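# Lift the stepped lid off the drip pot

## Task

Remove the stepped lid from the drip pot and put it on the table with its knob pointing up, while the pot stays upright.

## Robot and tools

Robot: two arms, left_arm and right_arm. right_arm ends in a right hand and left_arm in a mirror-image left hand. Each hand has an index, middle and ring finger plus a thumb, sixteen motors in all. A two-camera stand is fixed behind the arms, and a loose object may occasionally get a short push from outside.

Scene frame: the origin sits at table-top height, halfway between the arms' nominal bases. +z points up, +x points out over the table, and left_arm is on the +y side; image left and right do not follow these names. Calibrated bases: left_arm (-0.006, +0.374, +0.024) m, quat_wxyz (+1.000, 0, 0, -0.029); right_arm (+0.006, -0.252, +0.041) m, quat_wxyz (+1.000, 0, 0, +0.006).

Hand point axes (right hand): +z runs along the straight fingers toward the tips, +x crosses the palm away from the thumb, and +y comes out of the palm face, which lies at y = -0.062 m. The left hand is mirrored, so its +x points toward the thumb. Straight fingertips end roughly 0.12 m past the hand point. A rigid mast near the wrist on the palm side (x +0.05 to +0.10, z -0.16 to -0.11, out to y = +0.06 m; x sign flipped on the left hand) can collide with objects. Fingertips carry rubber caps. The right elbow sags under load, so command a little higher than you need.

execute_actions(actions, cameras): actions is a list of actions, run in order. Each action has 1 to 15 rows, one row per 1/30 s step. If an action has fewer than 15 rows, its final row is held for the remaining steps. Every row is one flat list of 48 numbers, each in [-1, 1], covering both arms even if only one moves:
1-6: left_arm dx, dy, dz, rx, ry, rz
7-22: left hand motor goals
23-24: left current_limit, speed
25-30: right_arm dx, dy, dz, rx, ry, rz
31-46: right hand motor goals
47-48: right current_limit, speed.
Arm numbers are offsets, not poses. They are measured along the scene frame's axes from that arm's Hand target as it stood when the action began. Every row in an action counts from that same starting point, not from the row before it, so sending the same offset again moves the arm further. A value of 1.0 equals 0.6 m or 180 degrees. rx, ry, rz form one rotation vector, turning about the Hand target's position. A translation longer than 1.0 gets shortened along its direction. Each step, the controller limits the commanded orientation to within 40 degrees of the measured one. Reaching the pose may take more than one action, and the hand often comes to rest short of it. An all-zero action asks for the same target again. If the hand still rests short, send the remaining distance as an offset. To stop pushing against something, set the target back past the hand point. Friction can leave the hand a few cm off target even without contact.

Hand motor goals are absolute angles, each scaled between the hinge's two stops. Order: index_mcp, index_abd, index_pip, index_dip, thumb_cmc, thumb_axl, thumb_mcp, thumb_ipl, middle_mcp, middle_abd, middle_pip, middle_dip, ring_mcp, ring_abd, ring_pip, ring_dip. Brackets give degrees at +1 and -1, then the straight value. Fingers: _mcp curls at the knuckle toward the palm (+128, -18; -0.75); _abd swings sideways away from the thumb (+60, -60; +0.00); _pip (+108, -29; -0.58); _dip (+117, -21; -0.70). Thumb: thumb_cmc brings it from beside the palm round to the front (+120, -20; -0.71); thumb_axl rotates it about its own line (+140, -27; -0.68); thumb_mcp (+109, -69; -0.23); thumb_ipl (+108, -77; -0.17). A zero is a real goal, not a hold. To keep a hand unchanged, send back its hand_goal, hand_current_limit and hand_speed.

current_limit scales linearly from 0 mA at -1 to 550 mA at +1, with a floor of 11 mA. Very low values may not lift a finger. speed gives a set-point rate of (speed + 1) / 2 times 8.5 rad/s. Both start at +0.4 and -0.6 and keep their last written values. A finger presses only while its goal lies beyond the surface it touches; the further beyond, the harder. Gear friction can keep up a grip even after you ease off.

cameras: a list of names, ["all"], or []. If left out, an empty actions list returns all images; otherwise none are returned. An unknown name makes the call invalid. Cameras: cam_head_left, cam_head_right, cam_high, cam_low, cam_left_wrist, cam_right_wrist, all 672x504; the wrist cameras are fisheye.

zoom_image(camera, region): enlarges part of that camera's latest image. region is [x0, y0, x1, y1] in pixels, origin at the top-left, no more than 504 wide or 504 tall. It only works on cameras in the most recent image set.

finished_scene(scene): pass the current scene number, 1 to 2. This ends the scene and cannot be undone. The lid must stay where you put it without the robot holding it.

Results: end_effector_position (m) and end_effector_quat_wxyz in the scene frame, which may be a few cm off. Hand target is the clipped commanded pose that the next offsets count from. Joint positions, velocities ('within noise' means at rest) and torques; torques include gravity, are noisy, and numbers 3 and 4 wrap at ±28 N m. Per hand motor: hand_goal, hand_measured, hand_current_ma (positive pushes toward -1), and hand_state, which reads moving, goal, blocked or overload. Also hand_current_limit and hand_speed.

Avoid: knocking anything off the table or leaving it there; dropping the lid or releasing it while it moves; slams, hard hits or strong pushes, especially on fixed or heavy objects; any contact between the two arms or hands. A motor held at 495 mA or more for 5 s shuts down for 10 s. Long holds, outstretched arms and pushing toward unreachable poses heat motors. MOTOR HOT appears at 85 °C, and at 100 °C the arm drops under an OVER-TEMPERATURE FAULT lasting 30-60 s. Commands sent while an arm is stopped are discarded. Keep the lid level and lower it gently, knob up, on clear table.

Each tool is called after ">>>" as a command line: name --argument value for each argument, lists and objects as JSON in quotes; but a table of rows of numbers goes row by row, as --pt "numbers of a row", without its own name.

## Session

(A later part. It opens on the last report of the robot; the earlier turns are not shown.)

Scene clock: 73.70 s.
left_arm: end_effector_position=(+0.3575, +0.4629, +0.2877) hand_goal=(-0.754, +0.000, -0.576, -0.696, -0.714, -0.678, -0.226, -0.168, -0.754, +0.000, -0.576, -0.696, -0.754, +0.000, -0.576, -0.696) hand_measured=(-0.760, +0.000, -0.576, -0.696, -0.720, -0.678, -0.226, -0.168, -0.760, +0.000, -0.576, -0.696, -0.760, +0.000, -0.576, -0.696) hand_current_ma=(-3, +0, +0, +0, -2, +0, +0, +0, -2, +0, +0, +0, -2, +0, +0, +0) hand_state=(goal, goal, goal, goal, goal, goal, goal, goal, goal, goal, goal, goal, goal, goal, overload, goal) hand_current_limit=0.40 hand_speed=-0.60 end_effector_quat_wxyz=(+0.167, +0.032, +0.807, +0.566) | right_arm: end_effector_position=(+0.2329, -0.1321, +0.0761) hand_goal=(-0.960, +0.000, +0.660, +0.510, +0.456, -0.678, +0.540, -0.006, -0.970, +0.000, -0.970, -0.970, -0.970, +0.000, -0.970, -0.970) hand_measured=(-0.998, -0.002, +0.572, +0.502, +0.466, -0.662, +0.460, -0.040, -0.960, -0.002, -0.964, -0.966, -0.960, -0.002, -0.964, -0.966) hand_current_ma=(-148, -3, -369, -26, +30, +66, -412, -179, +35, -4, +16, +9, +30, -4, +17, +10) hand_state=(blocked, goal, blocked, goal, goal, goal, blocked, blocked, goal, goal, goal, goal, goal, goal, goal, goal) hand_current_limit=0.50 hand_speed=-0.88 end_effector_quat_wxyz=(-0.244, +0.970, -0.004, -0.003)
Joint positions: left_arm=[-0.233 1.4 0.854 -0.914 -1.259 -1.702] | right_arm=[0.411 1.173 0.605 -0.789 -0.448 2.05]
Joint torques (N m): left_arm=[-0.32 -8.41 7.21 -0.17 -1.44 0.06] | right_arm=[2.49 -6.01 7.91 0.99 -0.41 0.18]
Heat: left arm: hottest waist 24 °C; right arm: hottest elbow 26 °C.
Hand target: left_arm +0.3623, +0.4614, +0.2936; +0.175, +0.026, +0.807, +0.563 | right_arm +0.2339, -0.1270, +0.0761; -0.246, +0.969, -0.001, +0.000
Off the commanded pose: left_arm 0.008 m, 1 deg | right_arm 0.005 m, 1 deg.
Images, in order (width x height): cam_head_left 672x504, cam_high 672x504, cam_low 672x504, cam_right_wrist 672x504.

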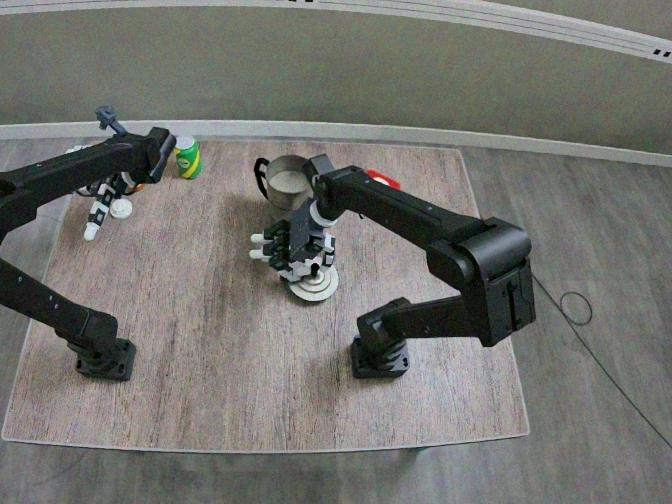

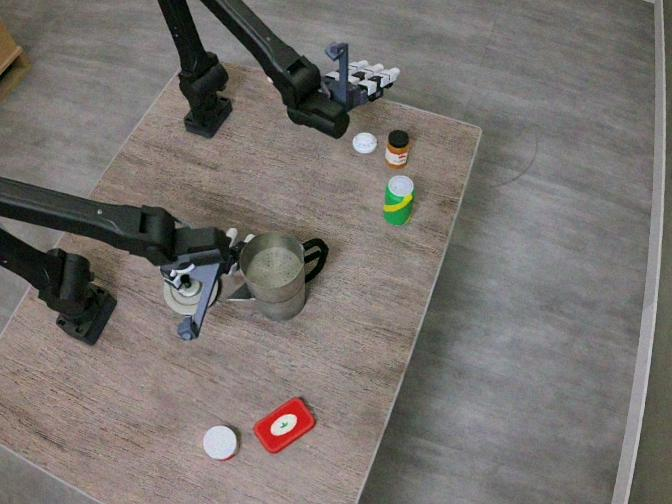

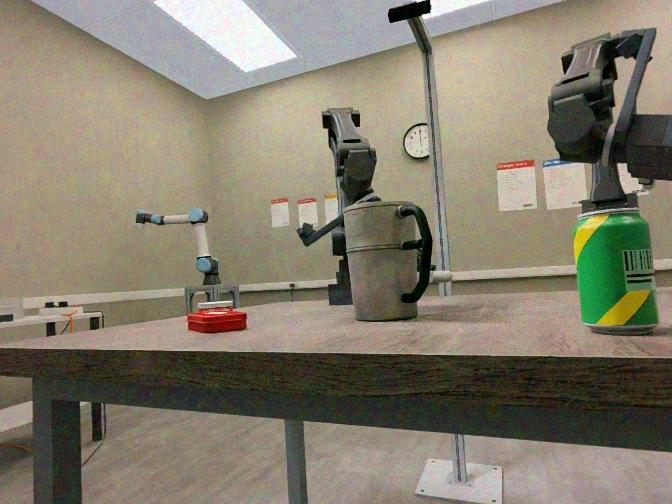

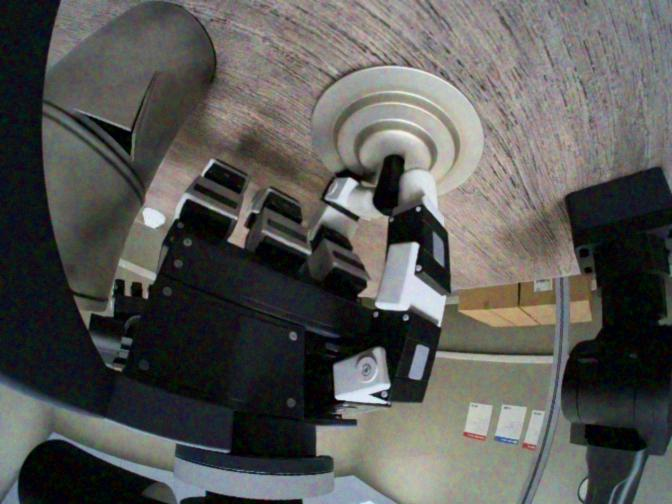

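>>> execute_actions --actions '[[[0,0,0,0,0,0,-0.754,0,-0.576,-0.696,-0.714,-0.678,-0.226,-0.168,-0.754,0,-0.576,-0.696,-0.754,0,-0.576,-0.696,0.4,-0.6,0,0,-0.0333,0,0,0,-0.959,0,0.66,0.51,0.457,-0.678,0.54,-0.005,-0.97,0,-0.97,-0.97,-0.97,0,-0.97,-0.97,0.5,-0.88]]]' --cameras '["cam_head_left","cam_right_wrist","cam_head_right"]'

>>> zoom_image --camera "cam_head_left" --region '[240, 180, 400, 320]'

>>> zoom_image --camera "cam_right_wrist" --region '[290, 50, 500, 260]'

Scene clock: 76.27 s.
left_arm: end_effector_position=(+0.3575, +0.4629, +0.2877) hand_goal=(-0.754, +0.000, -0.576, -0.696, -0.714, -0.678, -0.226, -0.168, -0.754, +0.000, -0.576, -0.696, -0.754, +0.000, -0.576, -0.696) hand_measured=(-0.760, +0.000, -0.576, -0.696, -0.720, -0.678, -0.226, -0.168, -0.760, +0.000, -0.576, -0.696, -0.760, +0.000, -0.576, -0.696) hand_current_ma=(-3, +0, +0, +0, -2, +0, +0, +0, -2, +0, +0, +0, -2, +0, +0, +0) hand_state=(goal, goal, goal, goal, goal, goal, goal, goal, goal, goal, goal, goal, goal, goal, overload, goal) hand_current_limit=0.40 hand_speed=-0.60 end_effector_quat_wxyz=(+0.167, +0.032, +0.807, +0.566) | right_arm: end_effector_position=(+0.2359, -0.1307, +0.0589) hand_goal=(-0.960, +0.000, +0.660, +0.510, +0.456, -0.678, +0.540, -0.006, -0.970, +0.000, -0.970, -0.970, -0.970, +0.000, -0.970, -0.970) hand_measured=(-0.998, -0.002, +0.582, +0.502, +0.466, -0.664, +0.460, -0.040, -0.960, -0.002, -0.964, -0.966, -0.960, -0.002, -0.964, -0.966) hand_current_ma=(-148, -3, -316, -26, +29, +56, -413, -179, +35, -4, +16, +9, +30, -4, +17, +10) hand_state=(blocked, goal, blocked, goal, goal, goal, blocked, blocked, goal, goal, goal, goal, goal, goal, goal, goal) hand_current_limit=0.50 hand_speed=-0.88 end_effector_quat_wxyz=(-0.246, +0.969, -0.004, +0.001)
Joint positions: left_arm=[-0.233 1.4 0.854 -0.914 -1.259 -1.702] | right_arm=[0.411 1.213 0.58 -0.716 -0.448 2.052]
Joint torques (N m): left_arm=[-0.85 -8.12 7.19 -0.16 -1.43 0.05] | right_arm=[2.49 -6.01 7.09 1.07 -0.39 0.17]
Heat: left arm: hottest waist 24 °C; right arm: hottest elbow 26 °C.
Hand target: left_arm +0.3623, +0.4614, +0.2936; +0.175, +0.026, +0.807, +0.563 | right_arm +0.2340, -0.1270, +0.0562; -0.246, +0.969, -0.001, +0.000
Off the commanded pose: left_arm 0.008 m, 1 deg | right_arm 0.005 m, 0 deg.
Images, in order (width x height): cam_head_left 672x504, cam_head_right 672x504, cam_right_wrist 672x504.

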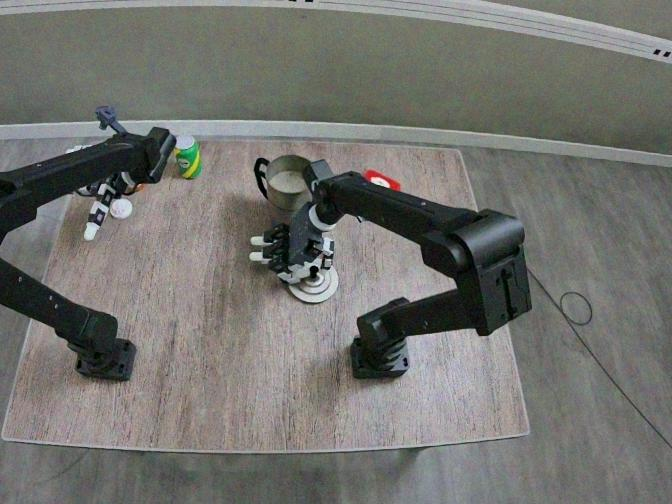

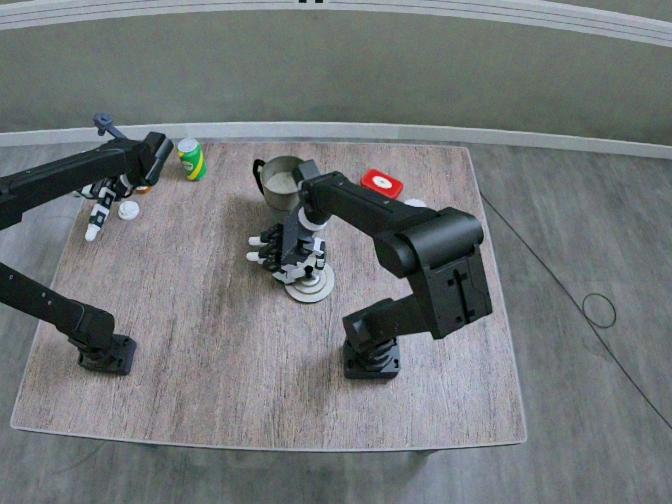

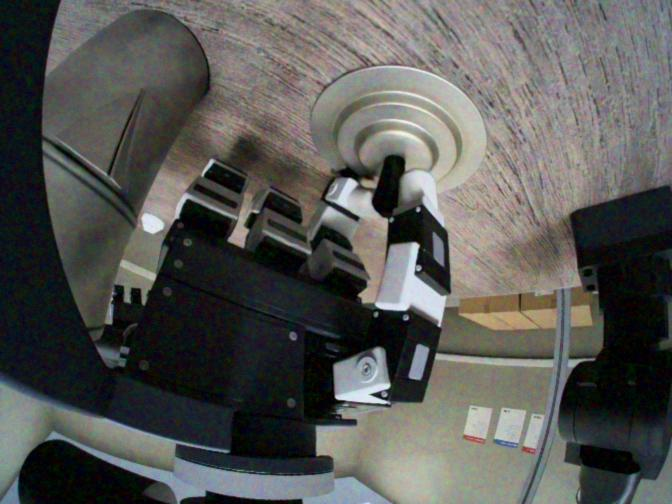

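Scaled by 3.150 from the camera's 672x504 image, which has a finer 960x720 frame.

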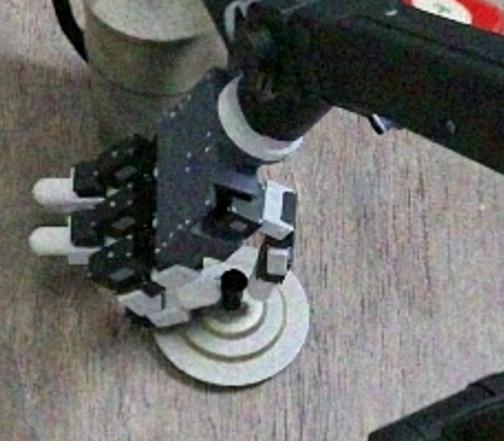

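Scaled by 2.400 from the camera's 672x504 image, which has a finer 960x720 frame.

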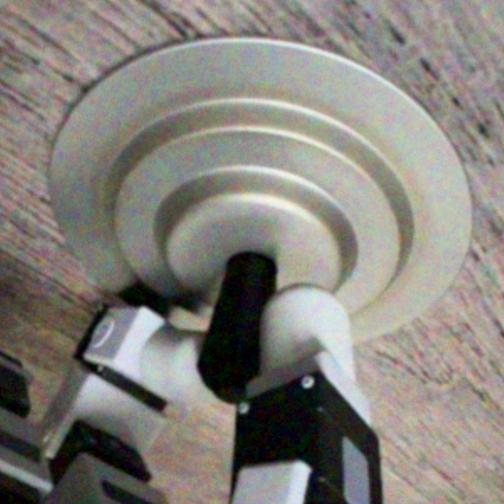

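>>> execute_actions --actions '[[[0,0,0,0,0,0,-0.754,0,-0.576,-0.696,-0.714,-0.678,-0.226,-0.168,-0.754,0,-0.576,-0.696,-0.754,0,-0.576,-0.696,0.4,-0.6,0,0,-0.0167,0,0,0,-0.959,0,0.66,0.51,0.457,-0.678,0.54,-0.005,-0.97,0,-0.97,-0.97,-0.97,0,-0.97,-0.97,0.5,-0.88]]]' --cameras '["cam_head_left"]'

>>> zoom_image --camera "cam_head_left" --region '[250, 220, 370, 320]'

Scene clock: 78.23 s.
left_arm: end_effector_position=(+0.3575, +0.4629, +0.2877) hand_goal=(-0.754, +0.000, -0.576, -0.696, -0.714, -0.678, -0.226, -0.168, -0.754, +0.000, -0.576, -0.696, -0.754, +0.000, -0.576, -0.696) hand_measured=(-0.760, +0.000, -0.576, -0.696, -0.720, -0.678, -0.226, -0.168, -0.760, +0.000, -0.576, -0.696, -0.760, +0.000, -0.576, -0.696) hand_current_ma=(-3, +0, +0, +0, -2, +0, +0, +0, -2, +0, +0, +0, -2, +0, +0, +0) hand_state=(goal, goal, goal, goal, goal, goal, goal, goal, goal, goal, goal, goal, goal, goal, overload, goal) hand_current_limit=0.40 hand_speed=-0.60 end_effector_quat_wxyz=(+0.167, +0.032, +0.807, +0.566) | right_arm: end_effector_position=(+0.2390, -0.1285, +0.0542) hand_goal=(-0.960, +0.000, +0.660, +0.510, +0.456, -0.678, +0.540, -0.006, -0.970, +0.000, -0.970, -0.970, -0.970, +0.000, -0.970, -0.970) hand_measured=(-0.998, -0.002, +0.624, +0.510, +0.464, -0.668, +0.460, -0.040, -0.960, -0.002, -0.964, -0.966, -0.960, -0.002, -0.964, -0.966) hand_current_ma=(-148, -3, -132, +1, +22, +42, -412, -179, +35, -4, +16, +9, +30, -4, +17, +10) hand_state=(blocked, goal, blocked, goal, goal, goal, blocked, blocked, goal, goal, goal, goal, goal, goal, goal, goal) hand_current_limit=0.50 hand_speed=-0.88 end_effector_quat_wxyz=(-0.249, +0.968, -0.005, +0.006)
Joint positions: left_arm=[-0.233 1.4 0.854 -0.914 -1.259 -1.702] | right_arm=[0.411 1.226 0.574 -0.684 -0.45 2.058]
Joint torques (N m): left_arm=[-0.73 -8.18 7.21 -0.06 -1.45 0.06] | right_arm=[2.43 -5.19 6.35 1.22 -0.3 0.1]
Heat: left arm: hottest waist 24 °C; right arm: hottest elbow 26 °C.
Hand target: left_arm +0.3623, +0.4614, +0.2936; +0.175, +0.026, +0.807, +0.563 | right_arm +0.2340, -0.1270, +0.0461; -0.246, +0.969, -0.001, +0.000
Off the commanded pose: left_arm 0.008 m, 1 deg | right_arm 0.010 m, 1 deg.
Images, in order (width x height): cam_head_left 672x504.

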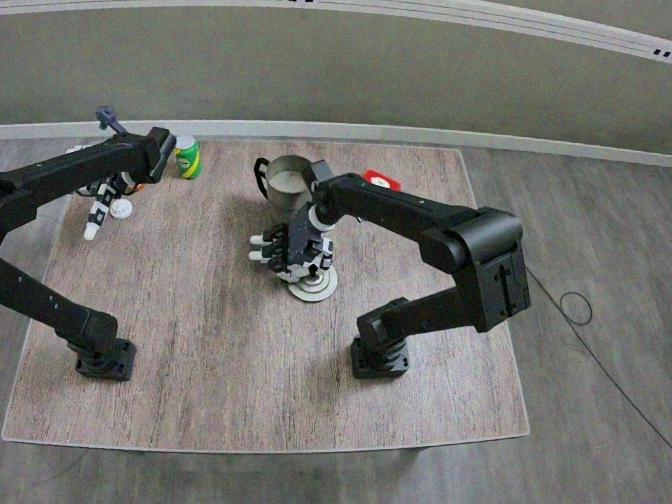

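Scaled by 4.200 from the camera's 672x504 image, which has a finer 960x720 frame.

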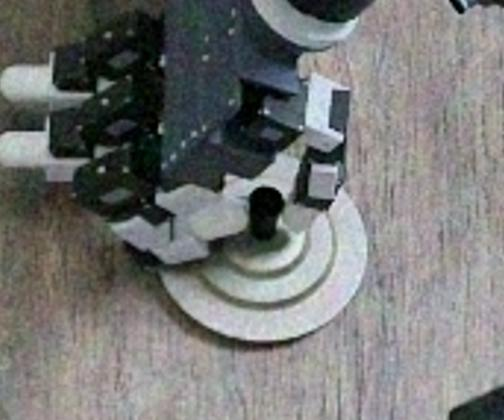

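>>> execute_actions --actions '[]'

>>> zoom_image --camera "cam_right_wrist" --region '[290, 50, 500, 260]'

>>> zoom_image --camera "cam_high" --region '[200, 150, 450, 400]'

Scene clock: 78.80 s.
left_arm: end_effector_position=(+0.3575, +0.4629, +0.2877) hand_goal=(-0.754, +0.000, -0.576, -0.696, -0.714, -0.678, -0.226, -0.168, -0.754, +0.000, -0.576, -0.696, -0.754, +0.000, -0.576, -0.696) hand_measured=(-0.760, +0.000, -0.576, -0.696, -0.720, -0.678, -0.226, -0.168, -0.760, +0.000, -0.576, -0.696, -0.760, +0.000, -0.576, -0.696) hand_current_ma=(-3, +0, +0, +0, -2, +0, +0, +0, -2, +0, +0, +0, -2, +0, +0, +0) hand_state=(goal, goal, goal, goal, goal, goal, goal, goal, goal, goal, goal, goal, goal, goal, overload, goal) hand_current_limit=0.40 hand_speed=-0.60 end_effector_quat_wxyz=(+0.167, +0.032, +0.807, +0.566) | right_arm: end_effector_position=(+0.2390, -0.1285, +0.0542) hand_goal=(-0.960, +0.000, +0.660, +0.510, +0.456, -0.678, +0.540, -0.006, -0.970, +0.000, -0.970, -0.970, -0.970, +0.000, -0.970, -0.970) hand_measured=(-0.998, -0.002, +0.624, +0.510, +0.464, -0.668, +0.460, -0.040, -0.960, -0.002, -0.964, -0.966, -0.960, -0.002, -0.964, -0.966) hand_current_ma=(-148, -3, -132, +1, +22, +42, -413, -179, +35, -4, +16, +9, +30, -4, +17, +10) hand_state=(blocked, goal, blocked, goal, goal, goal, blocked, blocked, goal, goal, goal, goal, goal, goal, goal, goal) hand_current_limit=0.50 hand_speed=-0.88 end_effector_quat_wxyz=(-0.249, +0.968, -0.005, +0.006)
Joint positions: left_arm=[-0.233 1.4 0.854 -0.914 -1.259 -1.702] | right_arm=[0.411 1.226 0.574 -0.684 -0.45 2.058]
Joint velocities: within noise
Joint torques (N m): left_arm=[-0.97 -8.59 7.2 -0.06 -1.48 0.05] | right_arm=[2.49 -5.25 6.35 1.24 -0.3 0.11]
Heat: left arm: hottest waist 24 °C; right arm: hottest elbow 26 °C.
Hand target: left_arm +0.3623, +0.4614, +0.2936; +0.175, +0.026, +0.807, +0.563 | right_arm +0.2340, -0.1270, +0.0461; -0.246, +0.969, -0.001, +0.000
Off the commanded pose: left_arm 0.008 m, 1 deg | right_arm 0.010 m, 1 deg.

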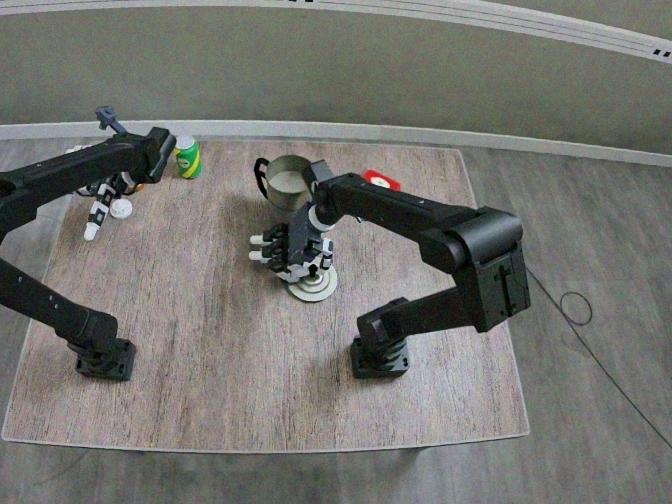

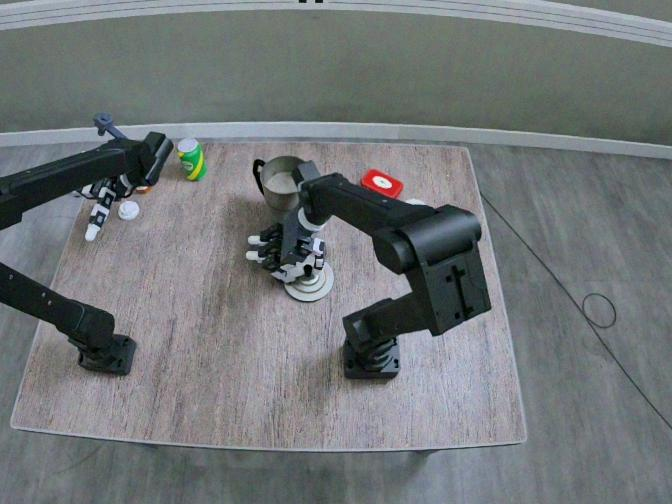

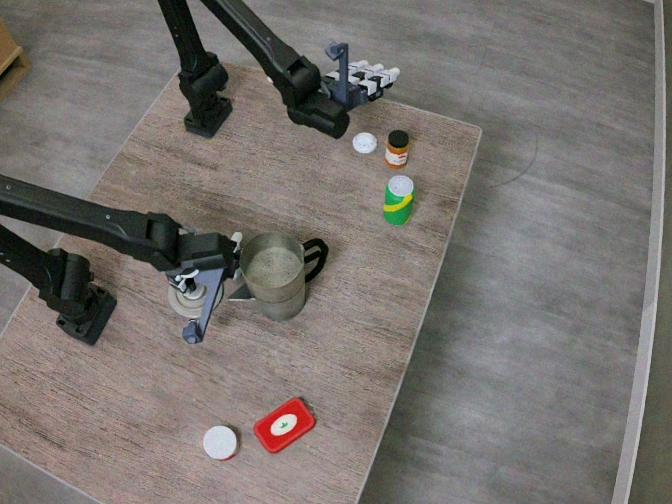

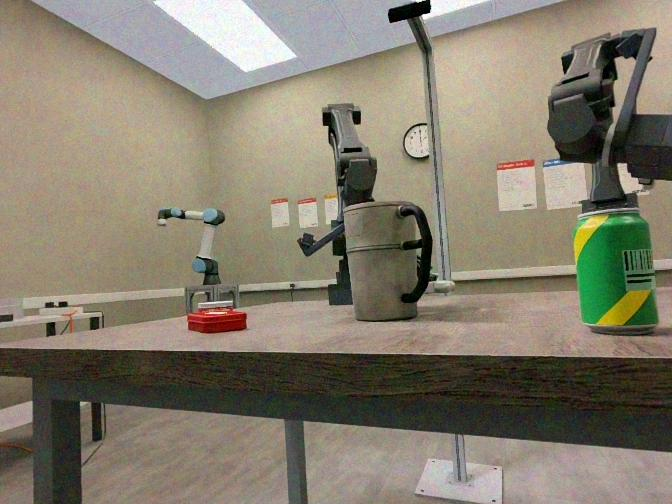

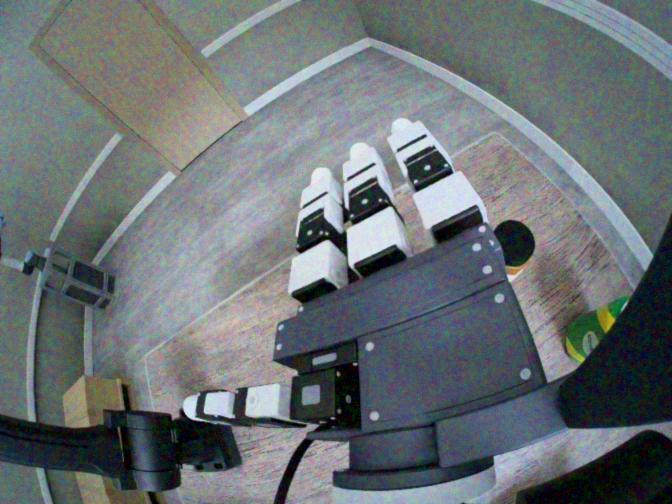

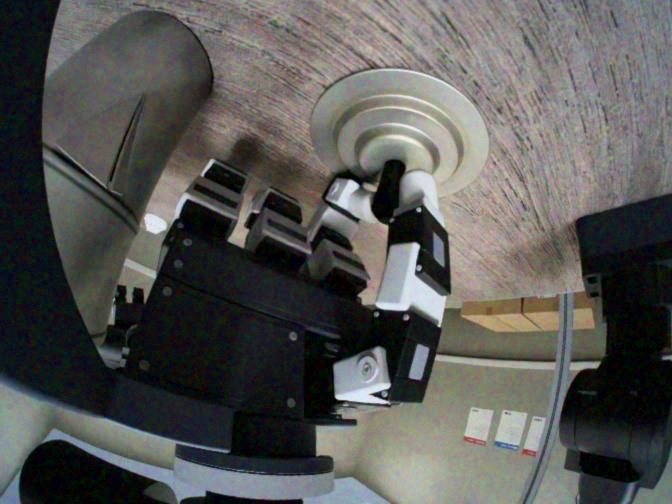

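Scaled by 2.400 from the camera's 672x504 image, which has a finer 960x720 frame.

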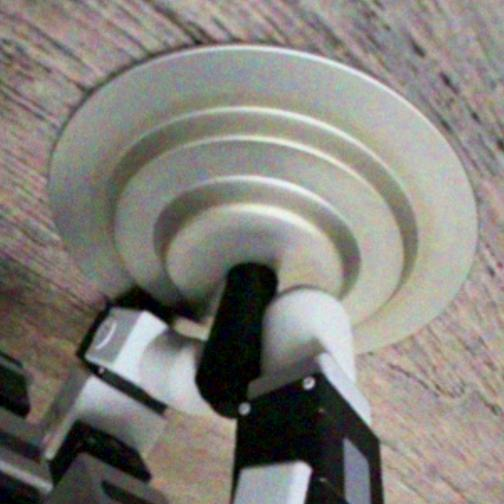

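Scaled by 2.016 from the camera's 672x504 image, which has a finer 960x720 frame.

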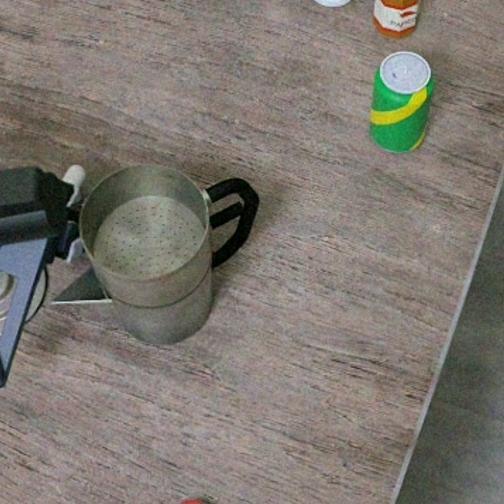

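>>> execute_actions --actions '[[[0,0,0,0,0,0,-0.754,0,-0.576,-0.696,-0.714,-0.678,-0.226,-0.168,-0.754,0,-0.576,-0.696,-0.754,0,-0.576,-0.696,0.4,-0.6,0,0,-0.0083,0,0,0,-0.959,0,0.62,0.51,0.457,-0.678,0.50,-0.005,-0.97,0,-0.97,-0.97,-0.97,0,-0.97,-0.97,0.5,-0.88]]]'

>>> execute_actions --actions '[]'

>>> zoom_image --camera "cam_right_wrist" --region '[290, 50, 500, 260]'

Scene clock: 80.17 s.
left_arm: end_effector_position=(+0.3575, +0.4629, +0.2877) hand_goal=(-0.754, +0.000, -0.576, -0.696, -0.714, -0.678, -0.226, -0.168, -0.754, +0.000, -0.576, -0.696, -0.754, +0.000, -0.576, -0.696) hand_measured=(-0.760, +0.000, -0.576, -0.696, -0.720, -0.678, -0.226, -0.168, -0.760, +0.000, -0.576, -0.696, -0.760, +0.000, -0.576, -0.696) hand_current_ma=(-3, +0, +0, +0, -2, +0, +0, +0, -2, +0, +0, +0, -2, +0, +0, +0) hand_state=(goal, goal, goal, goal, goal, goal, goal, goal, goal, goal, goal, goal, goal, goal, overload, goal) hand_current_limit=0.40 hand_speed=-0.60 end_effector_quat_wxyz=(+0.167, +0.032, +0.807, +0.566) | right_arm: end_effector_position=(+0.2415, -0.1263, +0.0532) hand_goal=(-0.960, +0.000, +0.620, +0.510, +0.456, -0.678, +0.500, -0.006, -0.970, +0.000, -0.970, -0.970, -0.970, +0.000, -0.970, -0.970) hand_measured=(-0.998, +0.000, +0.622, +0.518, +0.462, -0.670, +0.460, -0.040, -0.960, -0.002, -0.964, -0.966, -0.960, -0.002, -0.964, -0.966) hand_current_ma=(-148, +1, +7, +22, +20, +33, -203, -179, +35, -4, +16, +9, +30, -4, +17, +10) hand_state=(blocked, goal, goal, goal, goal, goal, blocked, blocked, goal, goal, goal, goal, goal, goal, goal, goal) hand_current_limit=0.50 hand_speed=-0.88 end_effector_quat_wxyz=(-0.253, +0.967, -0.007, +0.009)
Joint positions: left_arm=[-0.233 1.4 0.854 -0.914 -1.259 -1.702] | right_arm=[0.411 1.23 0.574 -0.668 -0.453 2.065]
Joint torques (N m): left_arm=[-0.91 -8.47 7.16 -0.16 -1.42 0.05] | right_arm=[2.43 -4.66 5.83 1.32 -0.17 0.04]
Heat: left arm: hottest waist 24 °C; right arm: hottest elbow 26 °C.
Hand target: left_arm +0.3623, +0.4614, +0.2936; +0.175, +0.026, +0.807, +0.563 | right_arm +0.2340, -0.1270, +0.0411; -0.246, +0.969, -0.001, +0.000
Off the commanded pose: left_arm 0.008 m, 1 deg | right_arm 0.014 m, 2 deg.

Scene clock: 80.17 s.
left_arm: end_effector_position=(+0.3575, +0.4629, +0.2877) hand_goal=(-0.754, +0.000, -0.576, -0.696, -0.714, -0.678, -0.226, -0.168, -0.754, +0.000, -0.576, -0.696, -0.754, +0.000, -0.576, -0.696) hand_measured=(-0.760, +0.000, -0.576, -0.696, -0.720, -0.678, -0.226, -0.168, -0.760, +0.000, -0.576, -0.696, -0.760, +0.000, -0.576, -0.696) hand_current_ma=(-3, +0, +0, +0, -2, +0, +0, +0, -2, +0, +0, +0, -2, +0, +0, +0) hand_state=(goal, goal, goal, goal, goal, goal, goal, goal, goal, goal, goal, goal, goal, goal, overload, goal) hand_current_limit=0.40 hand_speed=-0.60 end_effector_quat_wxyz=(+0.167, +0.032, +0.807, +0.566) | right_arm: end_effector_position=(+0.2415, -0.1263, +0.0532) hand_goal=(-0.960, +0.000, +0.620, +0.510, +0.456, -0.678, +0.500, -0.006, -0.970, +0.000, -0.970, -0.970, -0.970, +0.000, -0.970, -0.970) hand_measured=(-0.998, +0.000, +0.622, +0.518, +0.462, -0.670, +0.460, -0.040, -0.960, -0.002, -0.964, -0.966, -0.960, -0.002, -0.964, -0.966) hand_current_ma=(-148, +1, +7, +22, +20, +33, -203, -179, +35, -4, +16, +9, +30, -4, +17, +10) hand_state=(blocked, goal, goal, goal, goal, goal, blocked, blocked, goal, goal, goal, goal, goal, goal, goal, goal) hand_current_limit=0.50 hand_speed=-0.88 end_effector_quat_wxyz=(-0.253, +0.967, -0.007, +0.009)
Joint positions: left_arm=[-0.233 1.4 0.854 -0.914 -1.259 -1.702] | right_arm=[0.411 1.23 0.574 -0.668 -0.453 2.065]
Joint velocities: within noise
Joint torques (N m): left_arm=[-0.91 -8.47 7.16 -0.16 -1.42 0.05] | right_arm=[2.43 -4.66 5.83 1.32 -0.17 0.04]
Heat: left arm: hottest waist 24 °C; right arm: hottest elbow 26 °C.
Hand target: left_arm +0.3623, +0.4614, +0.2936; +0.175, +0.026, +0.807, +0.563 | right_arm +0.2340, -0.1270, +0.0411; -0.246, +0.969, -0.001, +0.000
Off the commanded pose: left_arm 0.008 m, 1 deg | right_arm 0.014 m, 2 deg.

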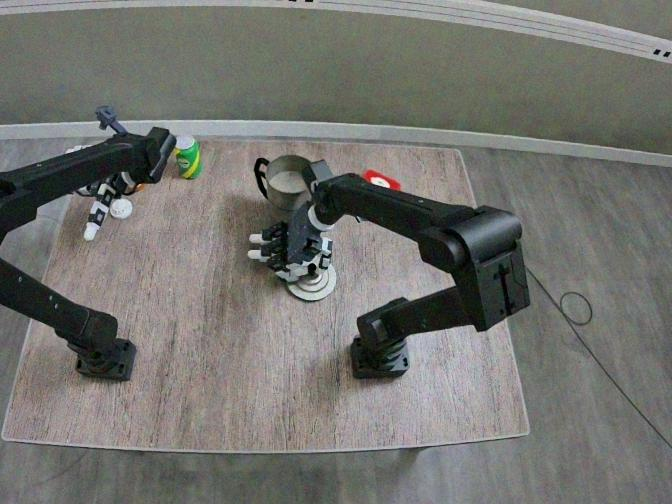

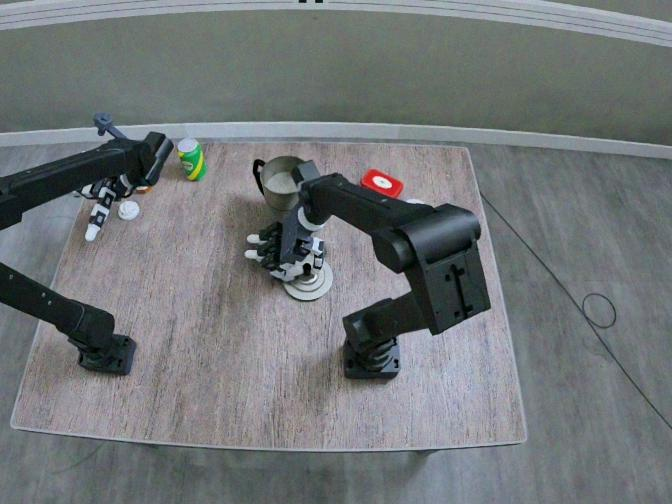

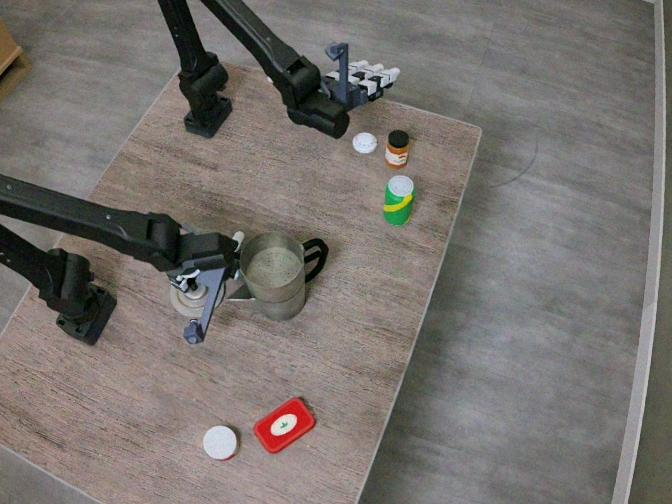

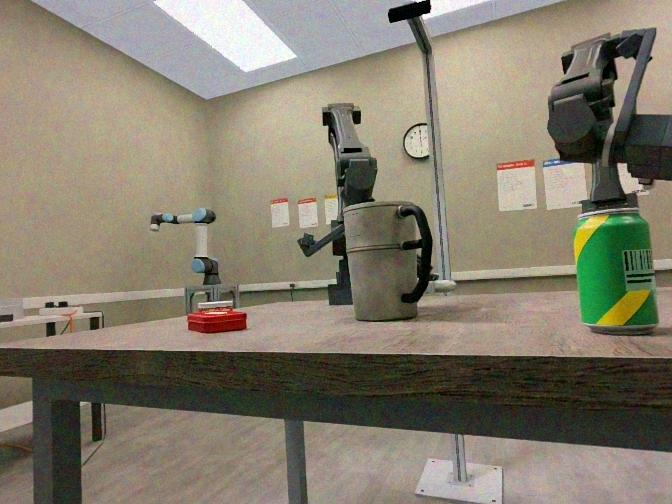

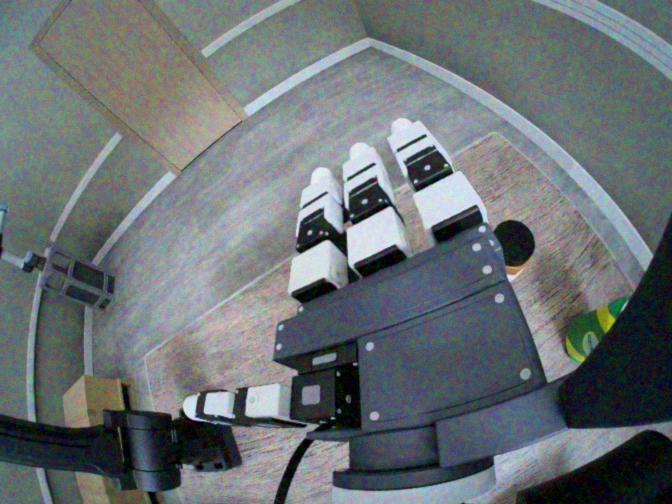

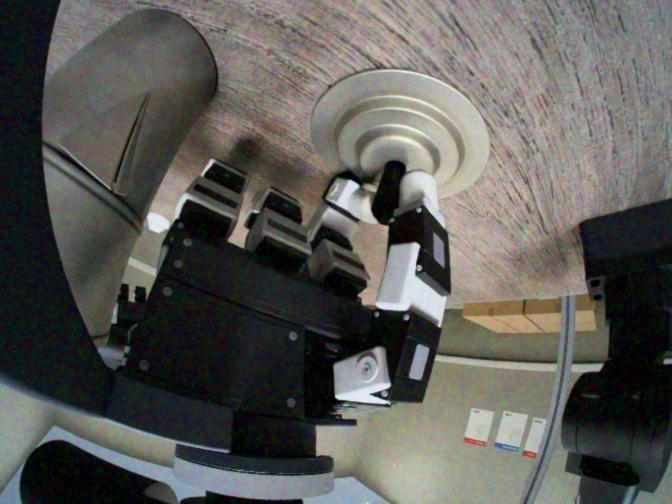

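Scaled by 2.400 from the camera's 672x504 image, which has a finer 960x720 frame.

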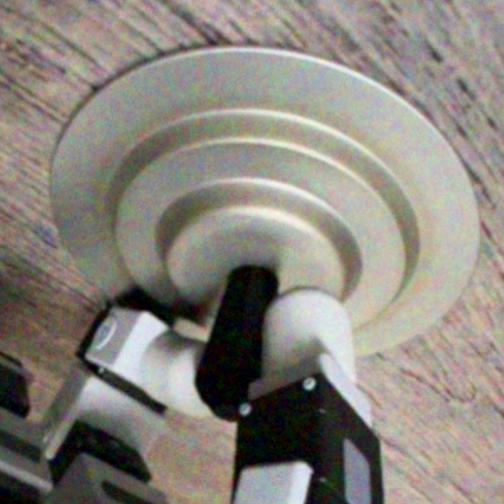

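>>> execute_actions --actions '[[[0,0,0,0,0,0,-0.754,0,-0.576,-0.696,-0.714,-0.678,-0.226,-0.168,-0.754,0,-0.576,-0.696,-0.754,0,-0.576,-0.696,0.4,-0.6,0.008,0,0.0167,0,0,0,-0.959,0,0.60,0.51,0.457,-0.678,0.48,-0.005,-0.97,0,-0.97,-0.97,-0.97,0,-0.97,-0.97,0.3,-0.88]]]'

>>> execute_actions --actions '[[[0,0,0,0,0,0,-0.754,0,-0.576,-0.696,-0.714,-0.678,-0.226,-0.168,-0.754,0,-0.576,-0.696,-0.754,0,-0.576,-0.696,0.4,-0.6,0,0,0,0,0,0,-0.959,0,0.50,0.55,0.457,-0.678,0.43,-0.005,-0.97,0,-0.97,-0.97,-0.97,0,-0.97,-0.97,0.3,-0.9]]]' --cameras '["cam_right_wrist"]'

>>> zoom_image --camera "cam_right_wrist" --region '[290, 50, 500, 260]'

Scene clock: 82.07 s.
left_arm: end_effector_position=(+0.3575, +0.4629, +0.2877) hand_goal=(-0.754, +0.000, -0.576, -0.696, -0.714, -0.678, -0.226, -0.168, -0.754, +0.000, -0.576, -0.696, -0.754, +0.000, -0.576, -0.696) hand_measured=(-0.760, +0.000, -0.576, -0.696, -0.720, -0.678, -0.226, -0.168, -0.760, +0.000, -0.576, -0.696, -0.760, +0.000, -0.576, -0.696) hand_current_ma=(-3, +0, +0, +0, -2, +0, +0, +0, -2, +0, +0, +0, -2, +0, +0, +0) hand_state=(goal, goal, goal, goal, goal, goal, goal, goal, goal, goal, goal, goal, goal, goal, overload, goal) hand_current_limit=0.40 hand_speed=-0.60 end_effector_quat_wxyz=(+0.167, +0.032, +0.807, +0.566) | right_arm: end_effector_position=(+0.2405, -0.1267, +0.0532) hand_goal=(-0.960, +0.000, +0.600, +0.510, +0.456, -0.678, +0.480, -0.006, -0.970, +0.000, -0.970, -0.970, -0.970, +0.000, -0.970, -0.970) hand_measured=(-0.996, +0.000, +0.614, +0.518, +0.462, -0.670, +0.454, -0.034, -0.960, -0.002, -0.964, -0.966, -0.960, -0.002, -0.964, -0.966) hand_current_ma=(-147, +1, +47, +24, +20, +32, -118, -140, +35, -4, +16, +9, +30, -4, +17, +10) hand_state=(blocked, goal, goal, goal, goal, goal, blocked, blocked, goal, goal, goal, goal, goal, goal, goal, goal) hand_current_limit=0.30 hand_speed=-0.88 end_effector_quat_wxyz=(-0.252, +0.968, -0.007, +0.007)
Joint positions: left_arm=[-0.233 1.4 0.854 -0.914 -1.259 -1.702] | right_arm=[0.411 1.23 0.574 -0.672 -0.454 2.065]
Joint torques (N m): left_arm=[-0.38 -8.29 7.23 -0.06 -1.42 0.02] | right_arm=[1.85 -5.42 7.77 0.03 -0.22 -0.03]
Heat: left arm: hottest waist 24 °C; right arm: hottest elbow 26 °C.
Hand target: left_arm +0.3623, +0.4614, +0.2936; +0.175, +0.026, +0.807, +0.563 | right_arm +0.2387, -0.1270, +0.0512; -0.246, +0.969, -0.001, +0.000
Off the commanded pose: left_arm 0.008 m, 1 deg | right_arm 0.003 m, 1 deg.

Scene clock: 82.77 s.
left_arm: end_effector_position=(+0.3575, +0.4629, +0.2877) hand_goal=(-0.754, +0.000, -0.576, -0.696, -0.714, -0.678, -0.226, -0.168, -0.754, +0.000, -0.576, -0.696, -0.754, +0.000, -0.576, -0.696) hand_measured=(-0.760, +0.000, -0.576, -0.696, -0.720, -0.678, -0.226, -0.168, -0.760, +0.000, -0.576, -0.696, -0.760, +0.000, -0.576, -0.696) hand_current_ma=(-3, +0, +0, +0, -2, +0, +0, +0, -2, +0, +0, +0, -2, +0, +0, +0) hand_state=(goal, goal, goal, goal, goal, goal, goal, goal, goal, goal, goal, goal, goal, goal, overload, goal) hand_current_limit=0.40 hand_speed=-0.60 end_effector_quat_wxyz=(+0.167, +0.032, +0.807, +0.566) | right_arm: end_effector_position=(+0.2401, -0.1269, +0.0532) hand_goal=(-0.960, +0.000, +0.500, +0.550, +0.456, -0.678, +0.430, -0.006, -0.970, +0.000, -0.970, -0.970, -0.970, +0.000, -0.970, -0.970) hand_measured=(-0.980, +0.000, +0.506, +0.546, +0.460, -0.674, +0.432, -0.010, -0.960, -0.002, -0.964, -0.966, -0.960, -0.002, -0.964, -0.966) hand_current_ma=(-71, +1, +18, -9, +11, +11, +7, -11, +35, -4, +16, +9, +30, -4, +17, +10) hand_state=(goal, goal, goal, goal, goal, goal, goal, goal, goal, goal, goal, goal, goal, goal, goal, goal) hand_current_limit=0.30 hand_speed=-0.90 end_effector_quat_wxyz=(-0.252, +0.968, -0.007, +0.007)
Joint positions: left_arm=[-0.233 1.4 0.854 -0.914 -1.259 -1.702] | right_arm=[0.411 1.23 0.574 -0.673 -0.454 2.065]
Joint torques (N m): left_arm=[-0.85 -8.82 7.04 -0.06 -1.44 0.06] | right_arm=[1.9 -5.42 7.76 0.1 -0.22 -0.02]
Heat: left arm: hottest waist 24 °C; right arm: hottest elbow 26 °C.
Hand target: left_arm +0.3623, +0.4614, +0.2936; +0.175, +0.026, +0.807, +0.563 | right_arm +0.2388, -0.1270, +0.0512; -0.246, +0.969, -0.001, +0.000
Off the commanded pose: left_arm 0.008 m, 1 deg | right_arm 0.002 m, 1 deg.
Images, in order (width x height): cam_right_wrist 672x504.

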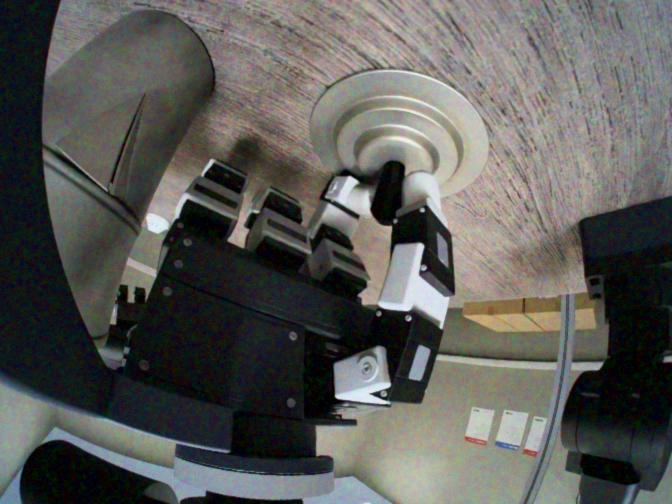

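Scaled by 2.400 from the camera's 672x504 image, which has a finer 960x720 frame.

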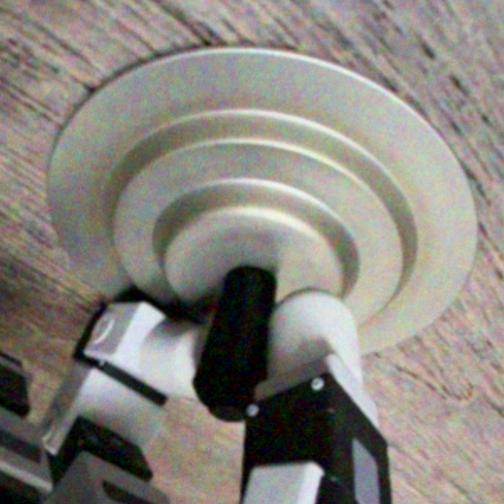

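>>> execute_actions --actions '[[[0,0,0,0,0,0,-0.754,0,-0.576,-0.696,-0.714,-0.678,-0.226,-0.168,-0.754,0,-0.576,-0.696,-0.754,0,-0.576,-0.696,0.4,-0.6,0,0,0,0,0,0,-0.959,0,0.25,0.67,0.457,-0.678,0.36,-0.005,-0.97,0,-0.97,-0.97,-0.97,0,-0.97,-0.97,0.4,-0.85]],[[0,0,0,0,0,0,-0.754,0,-0.576,-0.696,-0.714,-0.678,-0.226,-0.168,-0.754,0,-0.576,-0.696,-0.754,0,-0.576,-0.696,0.4,-0.6,0,0,0.0167,0,0,0,-0.959,0,-0.05,0.9,0.457,-0.678,0.337,-0.005,-0.97,0,-0.97,-0.97,-0.97,0,-0.97,-0.97,0.4,-0.8]]]' --cameras '["cam_right_wrist"]'

>>> zoom_image --camera "cam_right_wrist" --region '[290, 50, 500, 260]'

Scene clock: 84.43 s.
left_arm: end_effector_position=(+0.3575, +0.4629, +0.2877) hand_goal=(-0.754, +0.000, -0.576, -0.696, -0.714, -0.678, -0.226, -0.168, -0.754, +0.000, -0.576, -0.696, -0.754, +0.000, -0.576, -0.696) hand_measured=(-0.760, +0.000, -0.576, -0.696, -0.720, -0.678, -0.226, -0.168, -0.760, +0.000, -0.576, -0.696, -0.760, +0.000, -0.576, -0.696) hand_current_ma=(-3, +0, +0, +0, -2, +0, +0, +0, -2, +0, +0, +0, -2, +0, +0, +0) hand_state=(goal, goal, goal, goal, goal, goal, goal, goal, goal, goal, goal, goal, goal, goal, overload, goal) hand_current_limit=0.40 hand_speed=-0.60 end_effector_quat_wxyz=(+0.167, +0.032, +0.807, +0.566) | right_arm: end_effector_position=(+0.2319, -0.1305, +0.0559) hand_goal=(-0.960, +0.000, -0.050, +0.900, +0.456, -0.678, +0.336, -0.006, -0.970, +0.000, -0.970, -0.970, -0.970, +0.000, -0.970, -0.970) hand_measured=(-0.950, +0.008, +0.004, +0.920, +0.460, -0.674, +0.340, -0.008, -0.960, -0.002, -0.964, -0.966, -0.960, -0.002, -0.964, -0.966) hand_current_ma=(+32, +19, +214, +70, +11, +10, +13, -9, +35, -4, +16, +9, +30, -4, +17, +10) hand_state=(goal, goal, blocked, blocked, goal, goal, goal, goal, goal, goal, goal, goal, goal, goal, goal, goal) hand_current_limit=0.40 hand_speed=-0.80 end_effector_quat_wxyz=(-0.247, +0.969, -0.010, -0.006)
Joint positions: left_arm=[-0.233 1.4 0.854 -0.914 -1.259 -1.702] | right_arm=[0.411 1.219 0.574 -0.712 -0.454 2.065]
Joint torques (N m): left_arm=[-0.85 -8.53 7.32 -0.09 -1.41 0.05] | right_arm=[1.85 -6.36 8.91 0.12 -0.19 -0.02]
Heat: left arm: hottest waist 24 °C; right arm: hottest elbow 26 °C.
Hand target: left_arm +0.3623, +0.4614, +0.2936; +0.175, +0.026, +0.807, +0.563 | right_arm +0.2387, -0.1270, +0.0612; -0.246, +0.969, -0.001, +0.000
Off the commanded pose: left_arm 0.008 m, 1 deg | right_arm 0.009 m, 1 deg.
Images, in order (width x height): cam_right_wrist 672x504.

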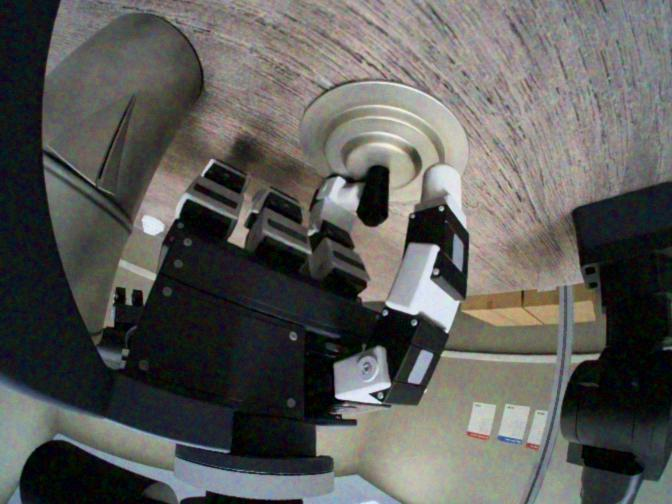

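Scaled by 2.400 from the camera's 672x504 image, which has a finer 960x720 frame.

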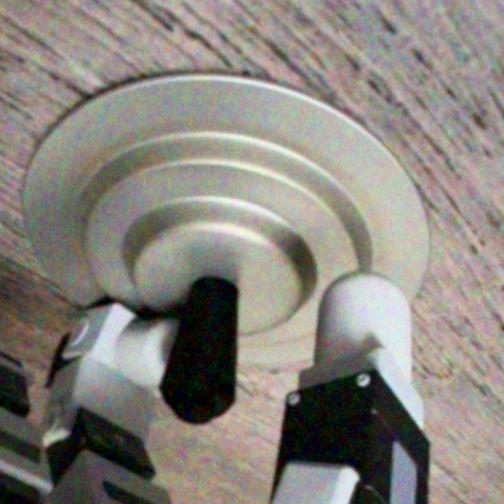

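>>> execute_actions --actions '[[[0,0,0,0,0,0,-0.754,0,-0.576,-0.696,-0.714,-0.678,-0.226,-0.168,-0.754,0,-0.576,-0.696,-0.754,0,-0.576,-0.696,0.4,-0.6,0,0.006,0.0167,0,0,0,-0.959,0,0.06,0.84,0.457,-0.678,0.337,-0.005,-0.97,0,-0.97,-0.97,-0.97,0,-0.97,-0.97,0.4,-0.8]]]' --cameras '["cam_right_wrist","cam_head_left"]'

>>> zoom_image --camera "cam_right_wrist" --region '[290, 50, 500, 260]'

>>> zoom_image --camera "cam_head_left" --region '[250, 220, 370, 320]'

Scene clock: 86.23 s.
left_arm: end_effector_position=(+0.3575, +0.4629, +0.2877) hand_goal=(-0.754, +0.000, -0.576, -0.696, -0.714, -0.678, -0.226, -0.168, -0.754, +0.000, -0.576, -0.696, -0.754, +0.000, -0.576, -0.696) hand_measured=(-0.760, +0.000, -0.576, -0.696, -0.720, -0.678, -0.226, -0.168, -0.760, +0.000, -0.576, -0.696, -0.760, +0.000, -0.576, -0.696) hand_current_ma=(-3, +0, +0, +0, -2, +0, +0, +0, -2, +0, +0, +0, -2, +0, +0, +0) hand_state=(goal, goal, goal, goal, goal, goal, goal, goal, goal, goal, goal, goal, goal, goal, overload, goal) hand_current_limit=0.40 hand_speed=-0.60 end_effector_quat_wxyz=(+0.167, +0.032, +0.807, +0.566) | right_arm: end_effector_position=(+0.2255, -0.1332, +0.0576) hand_goal=(-0.960, +0.000, +0.060, +0.840, +0.456, -0.678, +0.336, -0.006, -0.970, +0.000, -0.970, -0.970, -0.970, +0.000, -0.970, -0.970) hand_measured=(-0.956, +0.004, +0.062, +0.850, +0.460, -0.674, +0.340, -0.008, -0.960, -0.002, -0.964, -0.966, -0.960, -0.002, -0.964, -0.966) hand_current_ma=(+9, +12, +4, +30, +11, +10, +13, -9, +35, -4, +16, +9, +30, -4, +17, +10) hand_state=(goal, goal, goal, goal, goal, goal, goal, goal, goal, goal, goal, goal, goal, goal, goal, goal) hand_current_limit=0.40 hand_speed=-0.80 end_effector_quat_wxyz=(-0.240, +0.971, -0.011, -0.015)
Joint positions: left_arm=[-0.233 1.4 0.854 -0.914 -1.259 -1.702] | right_arm=[0.415 1.212 0.574 -0.741 -0.449 2.065]
Joint torques (N m): left_arm=[-0.56 -8.47 7.13 -0.25 -1.42 0.03] | right_arm=[2.49 -7.24 10.22 0.03 -0.3 0.1]
Heat: left arm: hottest waist 24 °C; right arm: hottest elbow 26 °C.
Hand target: left_arm +0.3623, +0.4614, +0.2936; +0.175, +0.026, +0.807, +0.563 | right_arm +0.2387, -0.1234, +0.0711; -0.246, +0.969, -0.001, +0.000
Off the commanded pose: left_arm 0.008 m, 1 deg | right_arm 0.021 m, 2 deg.
Images, in order (width x height): cam_head_left 672x504, cam_right_wrist 672x504.

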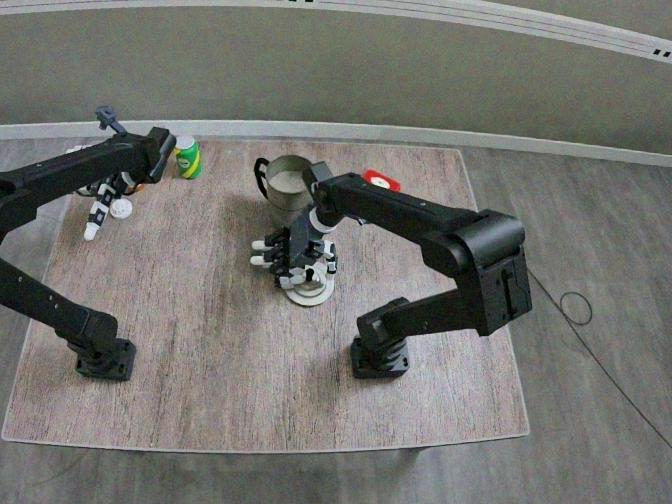

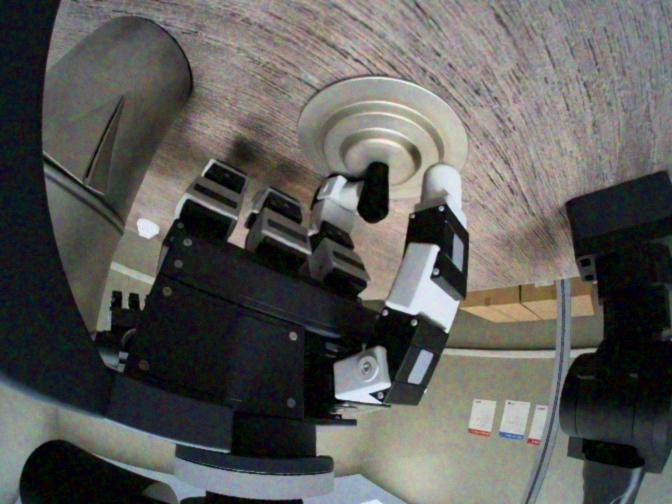

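Scaled by 2.400 from the camera's 672x504 image, which has a finer 960x720 frame.

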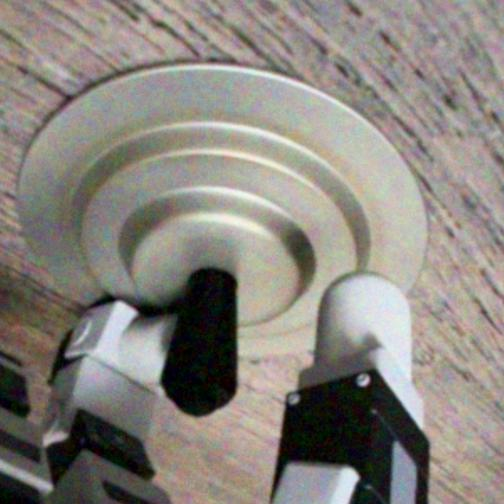

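Scaled by 4.200 from the camera's 672x504 image, which has a finer 960x720 frame.

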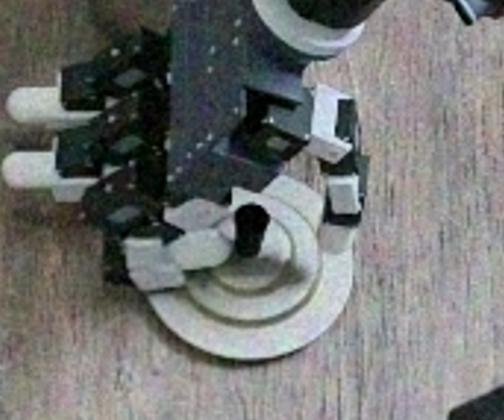

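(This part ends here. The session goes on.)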